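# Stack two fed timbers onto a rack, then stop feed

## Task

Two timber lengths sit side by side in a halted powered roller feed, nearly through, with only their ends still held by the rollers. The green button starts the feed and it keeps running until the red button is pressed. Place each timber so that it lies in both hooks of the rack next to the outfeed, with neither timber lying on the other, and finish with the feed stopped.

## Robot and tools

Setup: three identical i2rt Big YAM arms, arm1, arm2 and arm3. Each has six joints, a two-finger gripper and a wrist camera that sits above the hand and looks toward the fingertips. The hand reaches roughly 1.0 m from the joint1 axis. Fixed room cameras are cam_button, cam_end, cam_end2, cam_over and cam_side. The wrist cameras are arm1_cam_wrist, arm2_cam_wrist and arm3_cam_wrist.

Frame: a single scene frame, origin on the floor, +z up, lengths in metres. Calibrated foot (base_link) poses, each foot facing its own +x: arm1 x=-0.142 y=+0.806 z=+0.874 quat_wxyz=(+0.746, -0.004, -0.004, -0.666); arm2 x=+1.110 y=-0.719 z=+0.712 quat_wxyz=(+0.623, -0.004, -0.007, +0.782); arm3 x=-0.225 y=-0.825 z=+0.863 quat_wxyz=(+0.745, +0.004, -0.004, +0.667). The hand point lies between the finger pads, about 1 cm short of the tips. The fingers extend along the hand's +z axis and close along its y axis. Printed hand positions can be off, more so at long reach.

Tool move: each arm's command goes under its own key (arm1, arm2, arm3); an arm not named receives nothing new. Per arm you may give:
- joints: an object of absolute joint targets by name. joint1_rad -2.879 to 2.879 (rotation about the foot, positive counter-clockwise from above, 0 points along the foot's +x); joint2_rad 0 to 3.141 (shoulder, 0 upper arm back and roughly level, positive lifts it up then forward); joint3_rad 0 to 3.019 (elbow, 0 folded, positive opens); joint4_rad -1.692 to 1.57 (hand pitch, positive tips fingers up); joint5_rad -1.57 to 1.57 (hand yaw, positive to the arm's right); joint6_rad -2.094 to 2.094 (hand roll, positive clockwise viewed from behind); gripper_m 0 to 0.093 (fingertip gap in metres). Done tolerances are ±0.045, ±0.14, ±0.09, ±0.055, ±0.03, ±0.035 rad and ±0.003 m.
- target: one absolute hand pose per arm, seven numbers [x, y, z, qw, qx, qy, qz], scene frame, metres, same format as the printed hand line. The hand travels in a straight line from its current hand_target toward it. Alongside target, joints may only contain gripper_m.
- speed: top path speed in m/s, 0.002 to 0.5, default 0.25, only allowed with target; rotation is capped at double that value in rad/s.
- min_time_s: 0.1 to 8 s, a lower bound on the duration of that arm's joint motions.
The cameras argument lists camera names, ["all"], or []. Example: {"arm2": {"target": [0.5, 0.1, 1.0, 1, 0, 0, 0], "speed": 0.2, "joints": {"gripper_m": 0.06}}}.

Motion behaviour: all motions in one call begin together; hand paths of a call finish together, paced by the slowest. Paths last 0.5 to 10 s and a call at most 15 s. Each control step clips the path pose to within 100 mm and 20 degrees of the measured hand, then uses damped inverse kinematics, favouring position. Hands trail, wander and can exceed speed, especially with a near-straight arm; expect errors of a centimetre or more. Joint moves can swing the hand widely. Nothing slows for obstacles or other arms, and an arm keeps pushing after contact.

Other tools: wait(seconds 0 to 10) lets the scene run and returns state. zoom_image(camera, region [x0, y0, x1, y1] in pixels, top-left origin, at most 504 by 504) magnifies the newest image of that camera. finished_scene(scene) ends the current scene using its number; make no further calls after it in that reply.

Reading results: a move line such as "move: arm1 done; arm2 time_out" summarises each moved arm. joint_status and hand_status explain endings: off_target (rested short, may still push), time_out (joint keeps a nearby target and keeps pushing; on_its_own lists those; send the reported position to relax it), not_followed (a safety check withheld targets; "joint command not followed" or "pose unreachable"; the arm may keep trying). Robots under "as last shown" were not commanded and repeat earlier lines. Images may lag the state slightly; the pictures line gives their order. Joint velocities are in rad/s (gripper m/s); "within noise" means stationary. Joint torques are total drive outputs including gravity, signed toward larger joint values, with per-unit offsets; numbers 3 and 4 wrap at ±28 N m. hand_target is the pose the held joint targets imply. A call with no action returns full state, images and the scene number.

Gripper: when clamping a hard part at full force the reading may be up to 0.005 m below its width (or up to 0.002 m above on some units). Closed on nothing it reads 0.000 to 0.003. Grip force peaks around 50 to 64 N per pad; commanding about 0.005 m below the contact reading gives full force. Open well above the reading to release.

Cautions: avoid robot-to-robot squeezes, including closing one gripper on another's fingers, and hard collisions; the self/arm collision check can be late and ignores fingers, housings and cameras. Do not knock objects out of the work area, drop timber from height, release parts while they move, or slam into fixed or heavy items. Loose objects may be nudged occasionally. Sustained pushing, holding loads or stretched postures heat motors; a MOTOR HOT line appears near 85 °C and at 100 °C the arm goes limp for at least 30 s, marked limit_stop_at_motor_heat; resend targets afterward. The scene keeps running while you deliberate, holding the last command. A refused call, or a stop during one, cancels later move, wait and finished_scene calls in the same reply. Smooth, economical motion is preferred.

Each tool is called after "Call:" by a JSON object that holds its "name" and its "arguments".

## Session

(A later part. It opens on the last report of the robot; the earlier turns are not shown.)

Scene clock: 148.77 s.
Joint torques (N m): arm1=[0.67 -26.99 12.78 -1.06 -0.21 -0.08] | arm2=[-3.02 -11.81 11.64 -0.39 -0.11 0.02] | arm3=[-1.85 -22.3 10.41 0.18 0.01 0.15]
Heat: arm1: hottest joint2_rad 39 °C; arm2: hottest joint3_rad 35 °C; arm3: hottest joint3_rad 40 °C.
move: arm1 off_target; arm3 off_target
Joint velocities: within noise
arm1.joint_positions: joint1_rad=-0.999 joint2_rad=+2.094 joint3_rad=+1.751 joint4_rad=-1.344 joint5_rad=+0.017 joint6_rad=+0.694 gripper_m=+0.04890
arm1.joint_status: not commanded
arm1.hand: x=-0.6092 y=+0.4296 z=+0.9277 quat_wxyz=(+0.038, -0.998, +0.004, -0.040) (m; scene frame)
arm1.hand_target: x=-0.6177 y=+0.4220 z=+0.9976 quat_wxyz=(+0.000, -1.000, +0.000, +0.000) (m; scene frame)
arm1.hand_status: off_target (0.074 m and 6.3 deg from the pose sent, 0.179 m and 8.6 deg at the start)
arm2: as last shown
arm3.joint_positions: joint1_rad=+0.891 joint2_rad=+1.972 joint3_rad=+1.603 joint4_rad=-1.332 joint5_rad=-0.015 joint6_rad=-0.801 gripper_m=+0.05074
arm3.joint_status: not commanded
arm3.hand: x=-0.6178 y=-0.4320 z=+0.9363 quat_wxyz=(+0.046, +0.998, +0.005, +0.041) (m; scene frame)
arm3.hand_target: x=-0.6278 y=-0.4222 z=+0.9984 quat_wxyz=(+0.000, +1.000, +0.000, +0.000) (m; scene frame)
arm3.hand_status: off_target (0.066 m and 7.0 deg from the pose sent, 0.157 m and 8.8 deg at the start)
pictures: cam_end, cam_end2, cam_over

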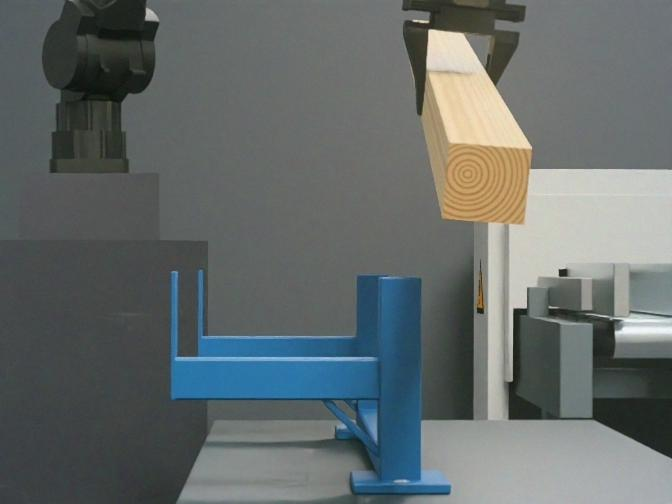

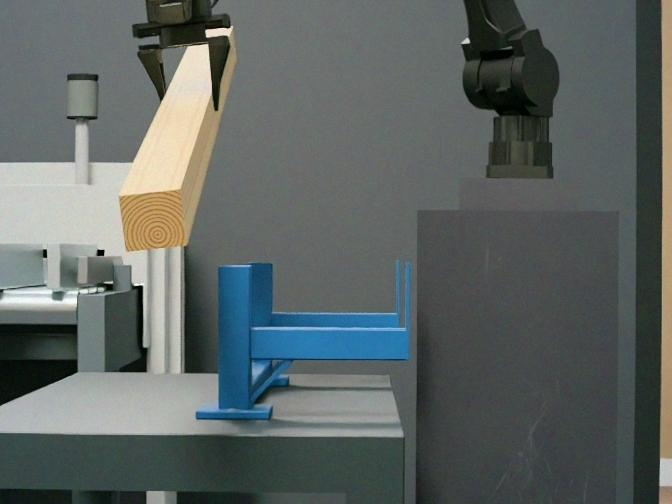

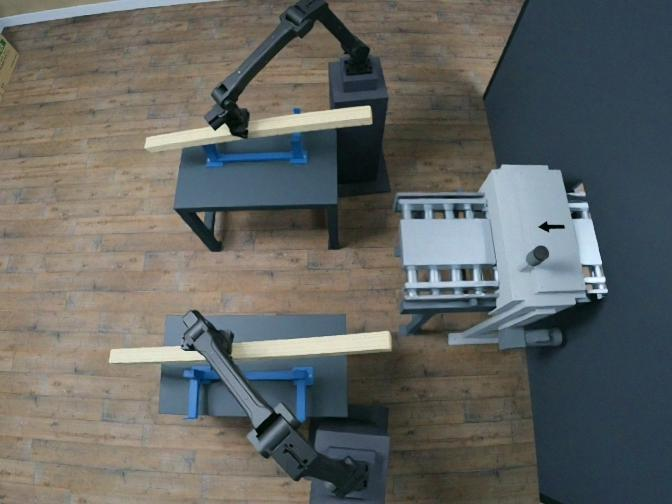

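Call:
{"name": "move", "arguments": {"arm1": {"target":[-0.665,0.557,0.98,0,1,0,0],"speed":0.12}, "arm3": {"target":[-0.665,-0.573,0.98,0,1,0,0],"speed":0.12}}}

Call:
{"name": "move", "arguments": {"arm1": {"target":[-0.665,0.557,0.89,0,1,0,0],"speed":0.12}, "arm3": {"target":[-0.665,-0.573,0.89,0,1,0,0],"speed":0.12}, "cameras": ["cam_over","cam_end","cam_end2"]}}

Scene clock: 169.43 s.
Joint torques (N m): arm1=[0.85 -25.11 11.99 -0.27 -0.18 -0.06] | arm2=[-3.02 -11.81 11.64 -0.39 -0.11 0.02] | arm3=[-2.2 -19.31 9.98 0.25 0.01 0.14]
Heat: arm1: hottest joint2_rad 43 °C; arm2: hottest joint3_rad 37 °C; arm3: hottest joint3_rad 42 °C.
move: arm1 off_target; arm3 off_target
Joint velocities: within noise
arm1.joint_positions: joint1_rad=-1.235 joint2_rad=+2.008 joint3_rad=+1.578 joint4_rad=-1.267 joint5_rad=+0.017 joint6_rad=+0.459 gripper_m=+0.04890
arm1.joint_status: not commanded
arm1.hand: x=-0.6476 y=+0.5669 z=+0.9158 quat_wxyz=(+0.029, -0.998, +0.004, -0.053) (m; scene frame)
arm1.hand_target: x=-0.6623 y=+0.5583 z=+0.9785 quat_wxyz=(+0.000, -1.000, +0.000, +0.000) (m; scene frame)
arm1.hand_status: off_target (0.067 m and 7.0 deg from the pose sent, 0.149 m and 6.3 deg at the start)
arm2: as last shown
arm3.joint_positions: joint1_rad=+1.158 joint2_rad=+1.813 joint3_rad=+1.341 joint4_rad=-1.217 joint5_rad=-0.016 joint6_rad=-0.536 gripper_m=+0.05074
arm3.joint_status: not commanded
arm3.hand: x=-0.6500 y=-0.5832 z=+0.9276 quat_wxyz=(+0.031, +0.998, +0.005, +0.047) (m; scene frame)
arm3.hand_target: x=-0.6631 y=-0.5741 z=+0.9789 quat_wxyz=(+0.000, +1.000, +0.000, +0.000) (m; scene frame)
arm3.hand_status: off_target (0.055 m and 6.5 deg from the pose sent, 0.155 m and 7.0 deg at the start)
pictures: none

Scene clock: 171.10 s.
Joint torques (N m): arm1=[0.79 -23.24 11.19 -0.23 -0.18 -0.07] | arm2=[-3.02 -11.81 11.64 -0.39 -0.11 0.02] | arm3=[-1.9 -17.38 9.22 0.34 -0.06 0.14]
Heat: arm1: hottest joint2_rad 42 °C; arm2: hottest joint3_rad 37 °C; arm3: hottest joint3_rad 41 °C.
move: arm1 off_target; arm3 off_target
Joint velocities: within noise
arm1.joint_positions: joint1_rad=-1.235 joint2_rad=+2.077 joint3_rad=+1.472 joint4_rad=-1.069 joint5_rad=+0.016 joint6_rad=+0.457 gripper_m=+0.04890
arm1.joint_status: not commanded
arm1.hand: x=-0.6416 y=+0.5687 z=+0.8408 quat_wxyz=(+0.024, -0.999, +0.003, -0.043) (m; scene frame)
arm1.hand_target: x=-0.6631 y=+0.5579 z=+0.8897 quat_wxyz=(+0.000, -1.000, +0.000, +0.000) (m; scene frame)
arm1.hand_status: off_target (0.056 m and 5.7 deg from the pose sent, 0.033 m and 7.0 deg at the start)
arm2: as last shown
arm3.joint_positions: joint1_rad=+1.158 joint2_rad=+1.888 joint3_rad=+1.228 joint4_rad=-1.002 joint5_rad=-0.014 joint6_rad=-0.534 gripper_m=+0.05074
arm3.joint_status: not commanded
arm3.hand: x=-0.6446 y=-0.5849 z=+0.8532 quat_wxyz=(+0.023, +0.999, +0.005, +0.036) (m; scene frame)
arm3.hand_target: x=-0.6638 y=-0.5736 z=+0.8900 quat_wxyz=(+0.000, +1.000, +0.000, +0.000) (m; scene frame)
arm3.hand_status: off_target (0.044 m and 5.0 deg from the pose sent, 0.042 m and 6.5 deg at the start)
pictures: cam_end, cam_end2, cam_over

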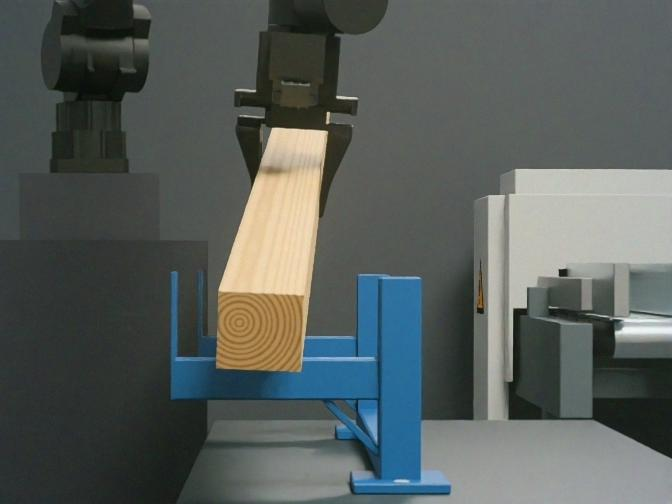

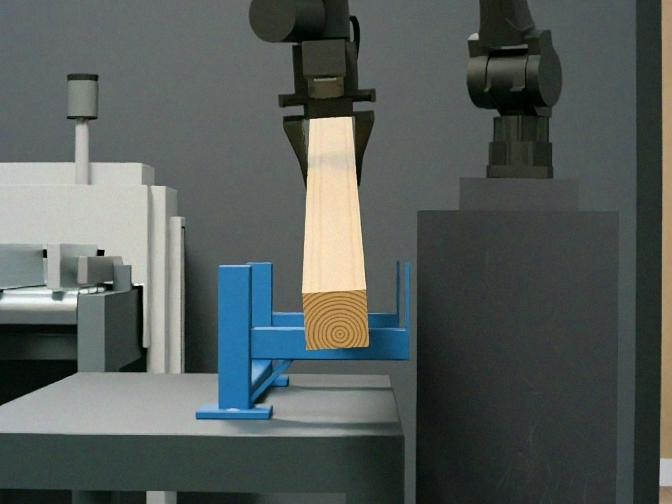

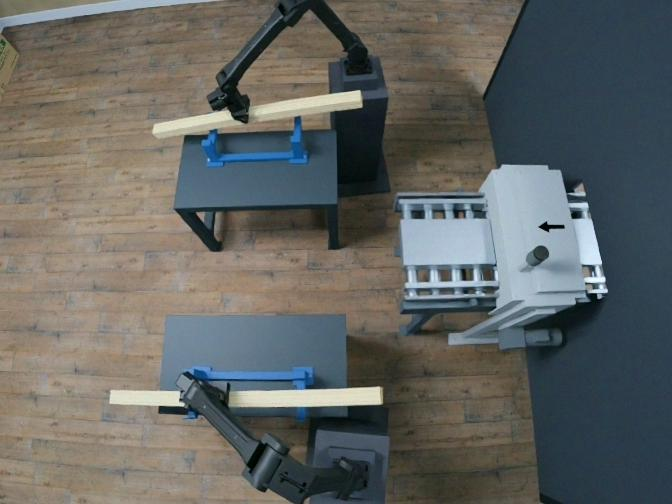

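Call:
{"name": "move", "arguments": {"arm1": {"target":[-0.665,0.560,0.80,0,1,0,0],"speed":0.1}, "arm3": {"target":[-0.665,-0.573,0.80,0,1,0,0],"speed":0.1}}}

Call:
{"name": "move", "arguments": {"arm1": {"target":[-0.665,0.560,0.74,0,1,0,0],"speed":0.05}, "arm3": {"target":[-0.665,-0.575,0.74,0,1,0,0],"speed":0.05}, "cameras": ["cam_over","cam_end","cam_end2","cam_side"]}}

Scene clock: 187.97 s.
Joint torques (N m): arm1=[-0.38 -22.36 9.28 -0.17 -0.22 -0.05] | arm2=[-3.02 -11.81 11.64 -0.39 -0.11 0.02] | arm3=[-1.79 -16.73 7.42 0.36 -0.02 0.13]
Heat: arm1: hottest joint2_rad 39 °C; arm2: hottest joint3_rad 38 °C; arm3: hottest joint3_rad 41 °C.
move: arm1 off_target; arm3 off_target
Joint velocities: within noise
arm1.joint_positions: joint1_rad=-1.235 joint2_rad=+2.192 joint3_rad=+1.428 joint4_rad=-0.884 joint5_rad=+0.016 joint6_rad=+0.449 gripper_m=+0.04885
arm1.joint_status: not commanded
arm1.hand: x=-0.6422 y=+0.5673 z=+0.7635 quat_wxyz=(+0.018, -0.999, -0.001, -0.032) (m; scene frame)
arm1.hand_target: x=-0.6639 y=+0.5605 z=+0.7997 quat_wxyz=(+0.000, -1.000, +0.000, +0.000) (m; scene frame)
arm1.hand_status: off_target (0.044 m and 4.2 deg from the pose sent, 0.048 m and 5.7 deg at the start)
arm2: as last shown
arm3.joint_positions: joint1_rad=+1.158 joint2_rad=+2.022 joint3_rad=+1.180 joint4_rad=-0.795 joint5_rad=-0.015 joint6_rad=-0.530 gripper_m=+0.05074
arm3.joint_status: not commanded
arm3.hand: x=-0.6470 y=-0.5828 z=+0.7747 quat_wxyz=(+0.017, +1.000, +0.003, +0.025) (m; scene frame)
arm3.hand_target: x=-0.6643 y=-0.5734 z=+0.7999 quat_wxyz=(+0.000, +1.000, +0.000, +0.000) (m; scene frame)
arm3.hand_status: off_target (0.033 m and 3.5 deg from the pose sent, 0.058 m and 5.0 deg at the start)
pictures: none

Scene clock: 189.67 s.
Joint torques (N m): arm1=[0.09 -19.08 8.92 0.91 -0.17 -0.06] | arm2=[-3.08 -11.75 11.64 -0.39 -0.11 0.02] | arm3=[-1.44 -14.62 6.37 1.02 0 0.12]
Heat: arm1: hottest joint2_rad 39 °C; arm2: hottest joint3_rad 38 °C; arm3: hottest joint3_rad 41 °C.
move: arm1 off_target; arm3 off_target
Joint velocities: within noise
arm1.joint_positions: joint1_rad=-1.236 joint2_rad=+2.248 joint3_rad=+1.424 joint4_rad=-0.797 joint5_rad=+0.016 joint6_rad=+0.448 gripper_m=+0.04879
arm1.joint_status: not commanded
arm1.hand: x=-0.6469 y=+0.5656 z=+0.7312 quat_wxyz=(+0.012, -1.000, +0.000, -0.020) (m; scene frame)
arm1.hand_target: x=-0.6647 y=+0.5602 z=+0.7406 quat_wxyz=(+0.000, -1.000, +0.000, +0.000) (m; scene frame)
arm1.hand_status: off_target (0.021 m and 2.7 deg from the pose sent, 0.034 m and 4.2 deg at the start)
arm2.joint_positions: joint1_rad=-0.032 joint2_rad=+1.437 joint3_rad=+1.153 joint4_rad=-1.351 joint5_rad=-0.014 joint6_rad=-1.375 gripper_m=+0.00051
arm2.joint_status: not commanded
arm2.hand: x=+1.0317 y=-0.3380 z=+0.8736 quat_wxyz=(+0.030, +1.000, -0.002, +0.006) (m; scene frame)
arm2.hand_target: x=+1.0312 y=-0.3213 z=+0.9001 quat_wxyz=(+0.000, +1.000, +0.000, +0.000) (m; scene frame)
arm2.hand_status: not commanded
arm3.joint_positions: joint1_rad=+1.159 joint2_rad=+2.106 joint3_rad=+1.176 joint4_rad=-0.683 joint5_rad=-0.015 joint6_rad=-0.525 gripper_m=+0.05074
arm3.joint_status: not commanded
arm3.hand: x=-0.6515 y=-0.5803 z=+0.7329 quat_wxyz=(+0.011, +1.000, +0.001, +0.015) (m; scene frame)
arm3.hand_target: x=-0.6649 y=-0.5752 z=+0.7403 quat_wxyz=(+0.000, +1.000, +0.000, +0.000) (m; scene frame)
arm3.hand_status: off_target (0.016 m and 2.1 deg from the pose sent, 0.040 m and 3.5 deg at the start)
pictures: cam_end, cam_end2, cam_over, cam_side

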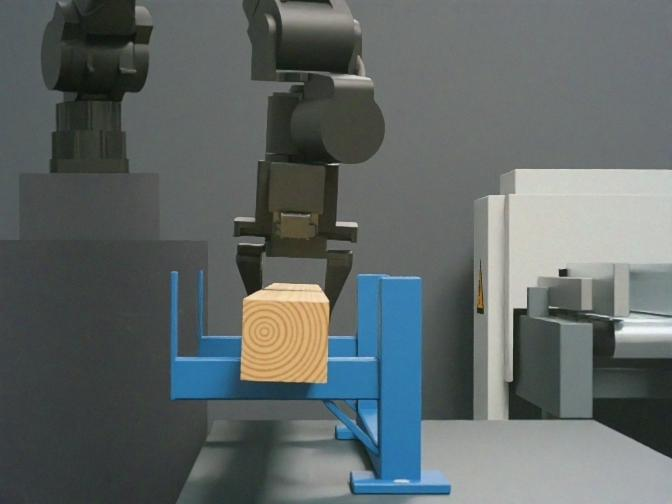

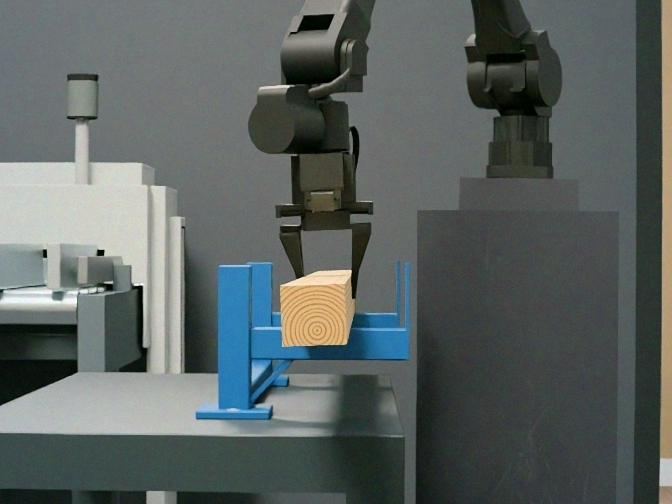

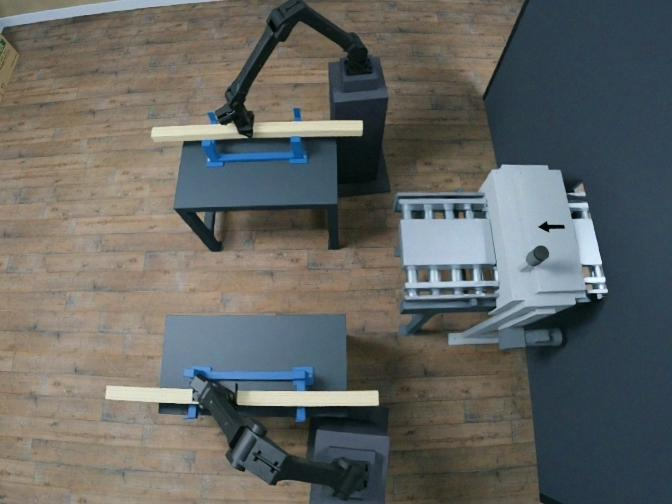

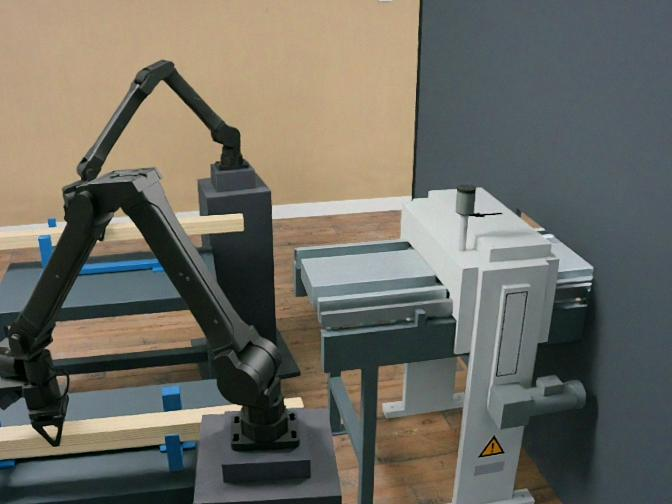

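Call:
{"name": "move", "arguments": {"arm1": {"target":[-0.663,0.560,0.729,0,1,0,0],"speed":0.05}, "arm3": {"target":[-0.663,-0.575,0.722,0,1,0,0],"speed":0.05}, "cameras": ["cam_end2","cam_end"]}}

Call:
{"name": "move", "arguments": {"arm1": {"joints":{"gripper_m":0.085}}, "arm3": {"joints":{"gripper_m":0.085}}}}

Call:
{"name": "move", "arguments": {"arm1": {"target":[-0.66,0.566,0.86,0,1,0,0],"speed":0.15}, "arm3": {"target":[-0.66,-0.580,0.86,0,1,0,0],"speed":0.15}, "cameras": ["cam_over","cam_end","cam_end2","cam_button","arm1_cam_wrist","arm3_cam_wrist"]}}

Scene clock: 202.37 s.
Joint torques (N m): arm1=[0.26 -17.61 8.5 1.46 -0.06 -0.05] | arm2=[-3.02 -11.75 11.63 -0.39 -0.11 0.02] | arm3=[-1.67 -12.16 6.22 2.17 -0.07 0.11]
Heat: arm1: hottest joint2_rad 39 °C; arm2: hottest joint3_rad 39 °C; arm3: hottest joint3_rad 39 °C.
move: arm1 off_target; arm3 off_target
Joint velocities: within noise
arm1.joint_positions: joint1_rad=-1.237 joint2_rad=+2.249 joint3_rad=+1.424 joint4_rad=-0.788 joint5_rad=+0.012 joint6_rad=+0.447 gripper_m=+0.04879
arm1.joint_status: not commanded
arm1.hand: x=-0.6486 y=+0.5644 z=+0.7305 quat_wxyz=(+0.009, -1.000, +0.000, -0.017) (m; scene frame)
arm1.hand_target: x=-0.6627 y=+0.5602 z=+0.7295 quat_wxyz=(+0.000, -1.000, +0.000, +0.000) (m; scene frame)
arm1.hand_status: off_target (0.015 m and 2.2 deg from the pose sent, 0.017 m and 2.7 deg at the start)
arm2: as last shown
arm3.joint_positions: joint1_rad=+1.160 joint2_rad=+2.107 joint3_rad=+1.173 joint4_rad=-0.676 joint5_rad=-0.013 joint6_rad=-0.525 gripper_m=+0.05074
arm3.joint_status: not commanded
arm3.hand: x=-0.6512 y=-0.5805 z=+0.7317 quat_wxyz=(+0.010, +1.000, +0.002, +0.014) (m; scene frame)
arm3.hand_target: x=-0.6625 y=-0.5753 z=+0.7225 quat_wxyz=(+0.000, +1.000, +0.000, +0.000) (m; scene frame)
arm3.hand_status: off_target (0.016 m and 2.0 deg from the pose sent, 0.017 m and 2.1 deg at the start)
pictures: cam_end, cam_end2

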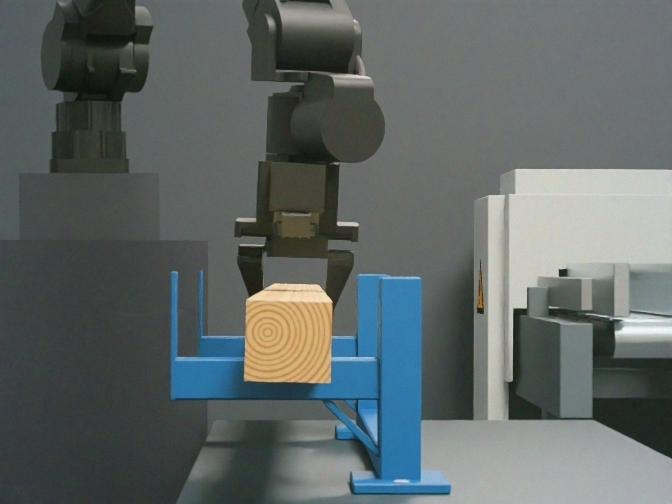

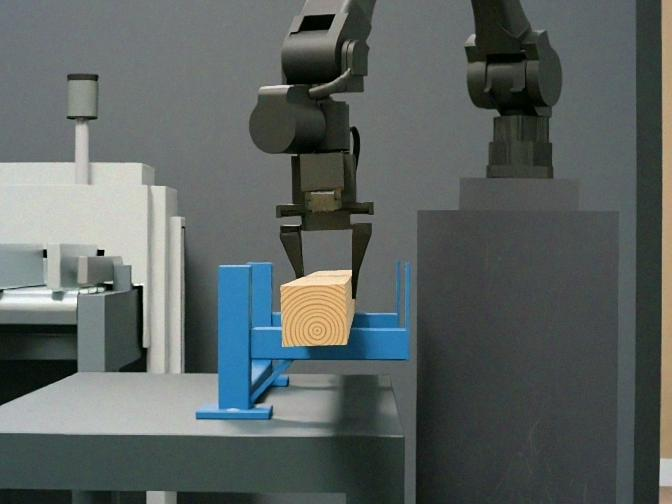

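Scene clock: 203.03 s.
Joint torques (N m): arm1=[0.21 -17.55 8.68 0.65 -0.05 -0.04] | arm2=[-3.02 -11.81 11.64 -0.39 -0.11 0.02] | arm3=[-1.67 -12.57 6.27 0.99 -0.07 0.11]
Heat: arm1: hottest joint2_rad 39 °C; arm2: hottest joint3_rad 39 °C; arm3: hottest joint3_rad 39 °C.
move: arm1 done; arm3 done
Joint velocities: within noise
arm1.joint_positions: joint1_rad=-1.237 joint2_rad=+2.250 joint3_rad=+1.424 joint4_rad=-0.770 joint5_rad=+0.012 joint6_rad=+0.447 gripper_m=+0.08487
arm1.joint_status: all done
arm1.hand: x=-0.6525 y=+0.5625 z=+0.7299 quat_wxyz=(+0.005, -1.000, +0.000, -0.009) (m; scene frame)
arm1.hand_target: x=-0.6627 y=+0.5602 z=+0.7295 quat_wxyz=(+0.000, -1.000, +0.000, +0.000) (m; scene frame)
arm1.hand_status: not commanded
arm2: as last shown
arm3.joint_positions: joint1_rad=+1.160 joint2_rad=+2.112 joint3_rad=+1.173 joint4_rad=-0.642 joint5_rad=-0.013 joint6_rad=-0.525 gripper_m=+0.08489
arm3.joint_status: all done
arm3.hand: x=-0.6576 y=-0.5768 z=+0.7293 quat_wxyz=(+0.002, +1.000, +0.002, +0.001) (m; scene frame)
arm3.hand_target: x=-0.6626 y=-0.5753 z=+0.7225 quat_wxyz=(+0.000, +1.000, +0.000, +0.000) (m; scene frame)
arm3.hand_status: not commanded
pictures: none

Scene clock: 204.70 s.
Joint torques (N m): arm1=[-0.21 -17.67 11.25 -0.28 -0.06 -0.07] | arm2=[-3.02 -11.75 11.64 -0.39 -0.11 0.02] | arm3=[-1.44 -13.16 9.46 0.31 -0.07 0.13]
Heat: arm1: hottest joint2_rad 39 °C; arm2: hottest joint3_rad 39 °C; arm3: hottest joint3_rad 38 °C.
move: arm1 off_target; arm3 off_target
Joint velocities: within noise
arm1.joint_positions: joint1_rad=-1.237 joint2_rad=+2.034 joint3_rad=+1.424 joint4_rad=-0.991 joint5_rad=+0.012 joint6_rad=+0.445 gripper_m=+0.08495
arm1.joint_status: not commanded
arm1.hand: x=-0.6454 y=+0.5674 z=+0.8481 quat_wxyz=(+0.006, -1.000, -0.001, -0.012) (m; scene frame)
arm1.hand_target: x=-0.6597 y=+0.5662 z=+0.8603 quat_wxyz=(+0.000, -1.000, +0.000, +0.000) (m; scene frame)
arm1.hand_status: off_target (0.019 m and 1.5 deg from the pose sent, 0.130 m and 1.2 deg at the start)
arm2: as last shown
arm3.joint_positions: joint1_rad=+1.160 joint2_rad=+1.867 joint3_rad=+1.174 joint4_rad=-0.918 joint5_rad=-0.013 joint6_rad=-0.524 gripper_m=+0.08496
arm3.joint_status: not commanded
arm3.hand: x=-0.6432 y=-0.5865 z=+0.8467 quat_wxyz=(+0.009, +1.000, +0.001, +0.014) (m; scene frame)
arm3.hand_target: x=-0.6596 y=-0.5803 z=+0.8604 quat_wxyz=(+0.000, +1.000, +0.000, +0.000) (m; scene frame)
arm3.hand_status: off_target (0.022 m and 1.9 deg from the pose sent, 0.131 m and 0.4 deg at the start)
pictures: arm1_cam_wrist, arm3_cam_wrist, cam_button, cam_end, cam_end2, cam_over

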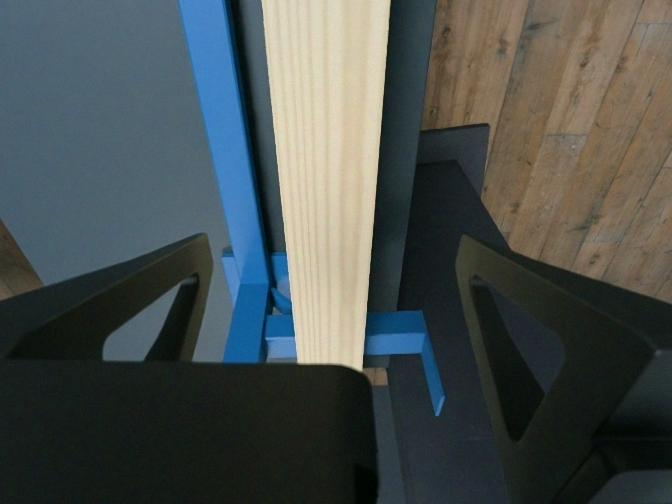

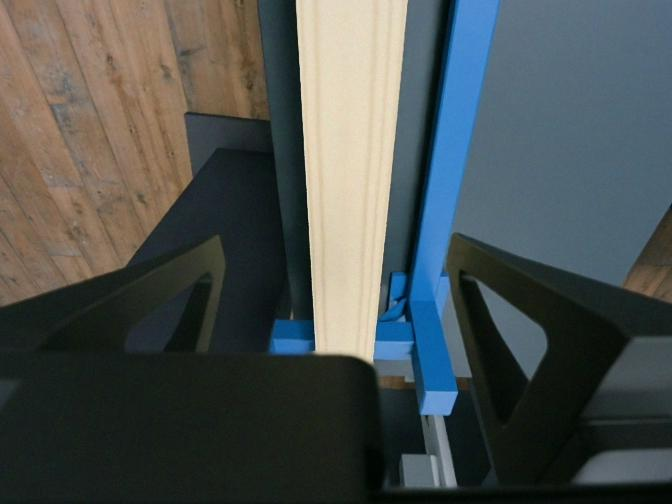

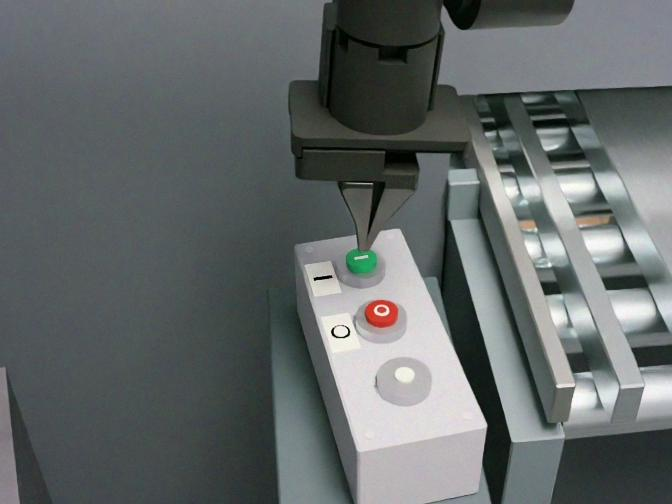

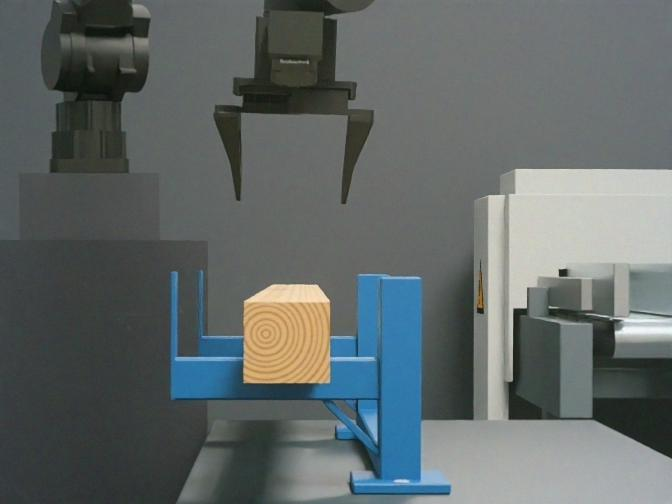

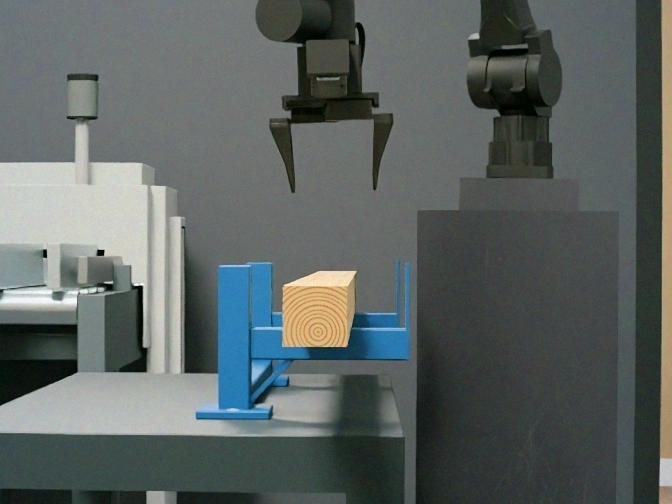

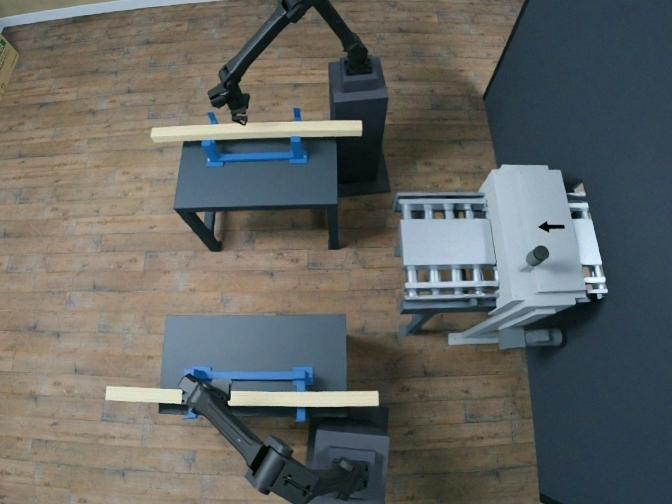

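Both timbers rest in their hooks, and the machine is stopped.

Call:
{"name": "finished_scene", "arguments": {"scene": 2}}

The scene is finished: the task was done.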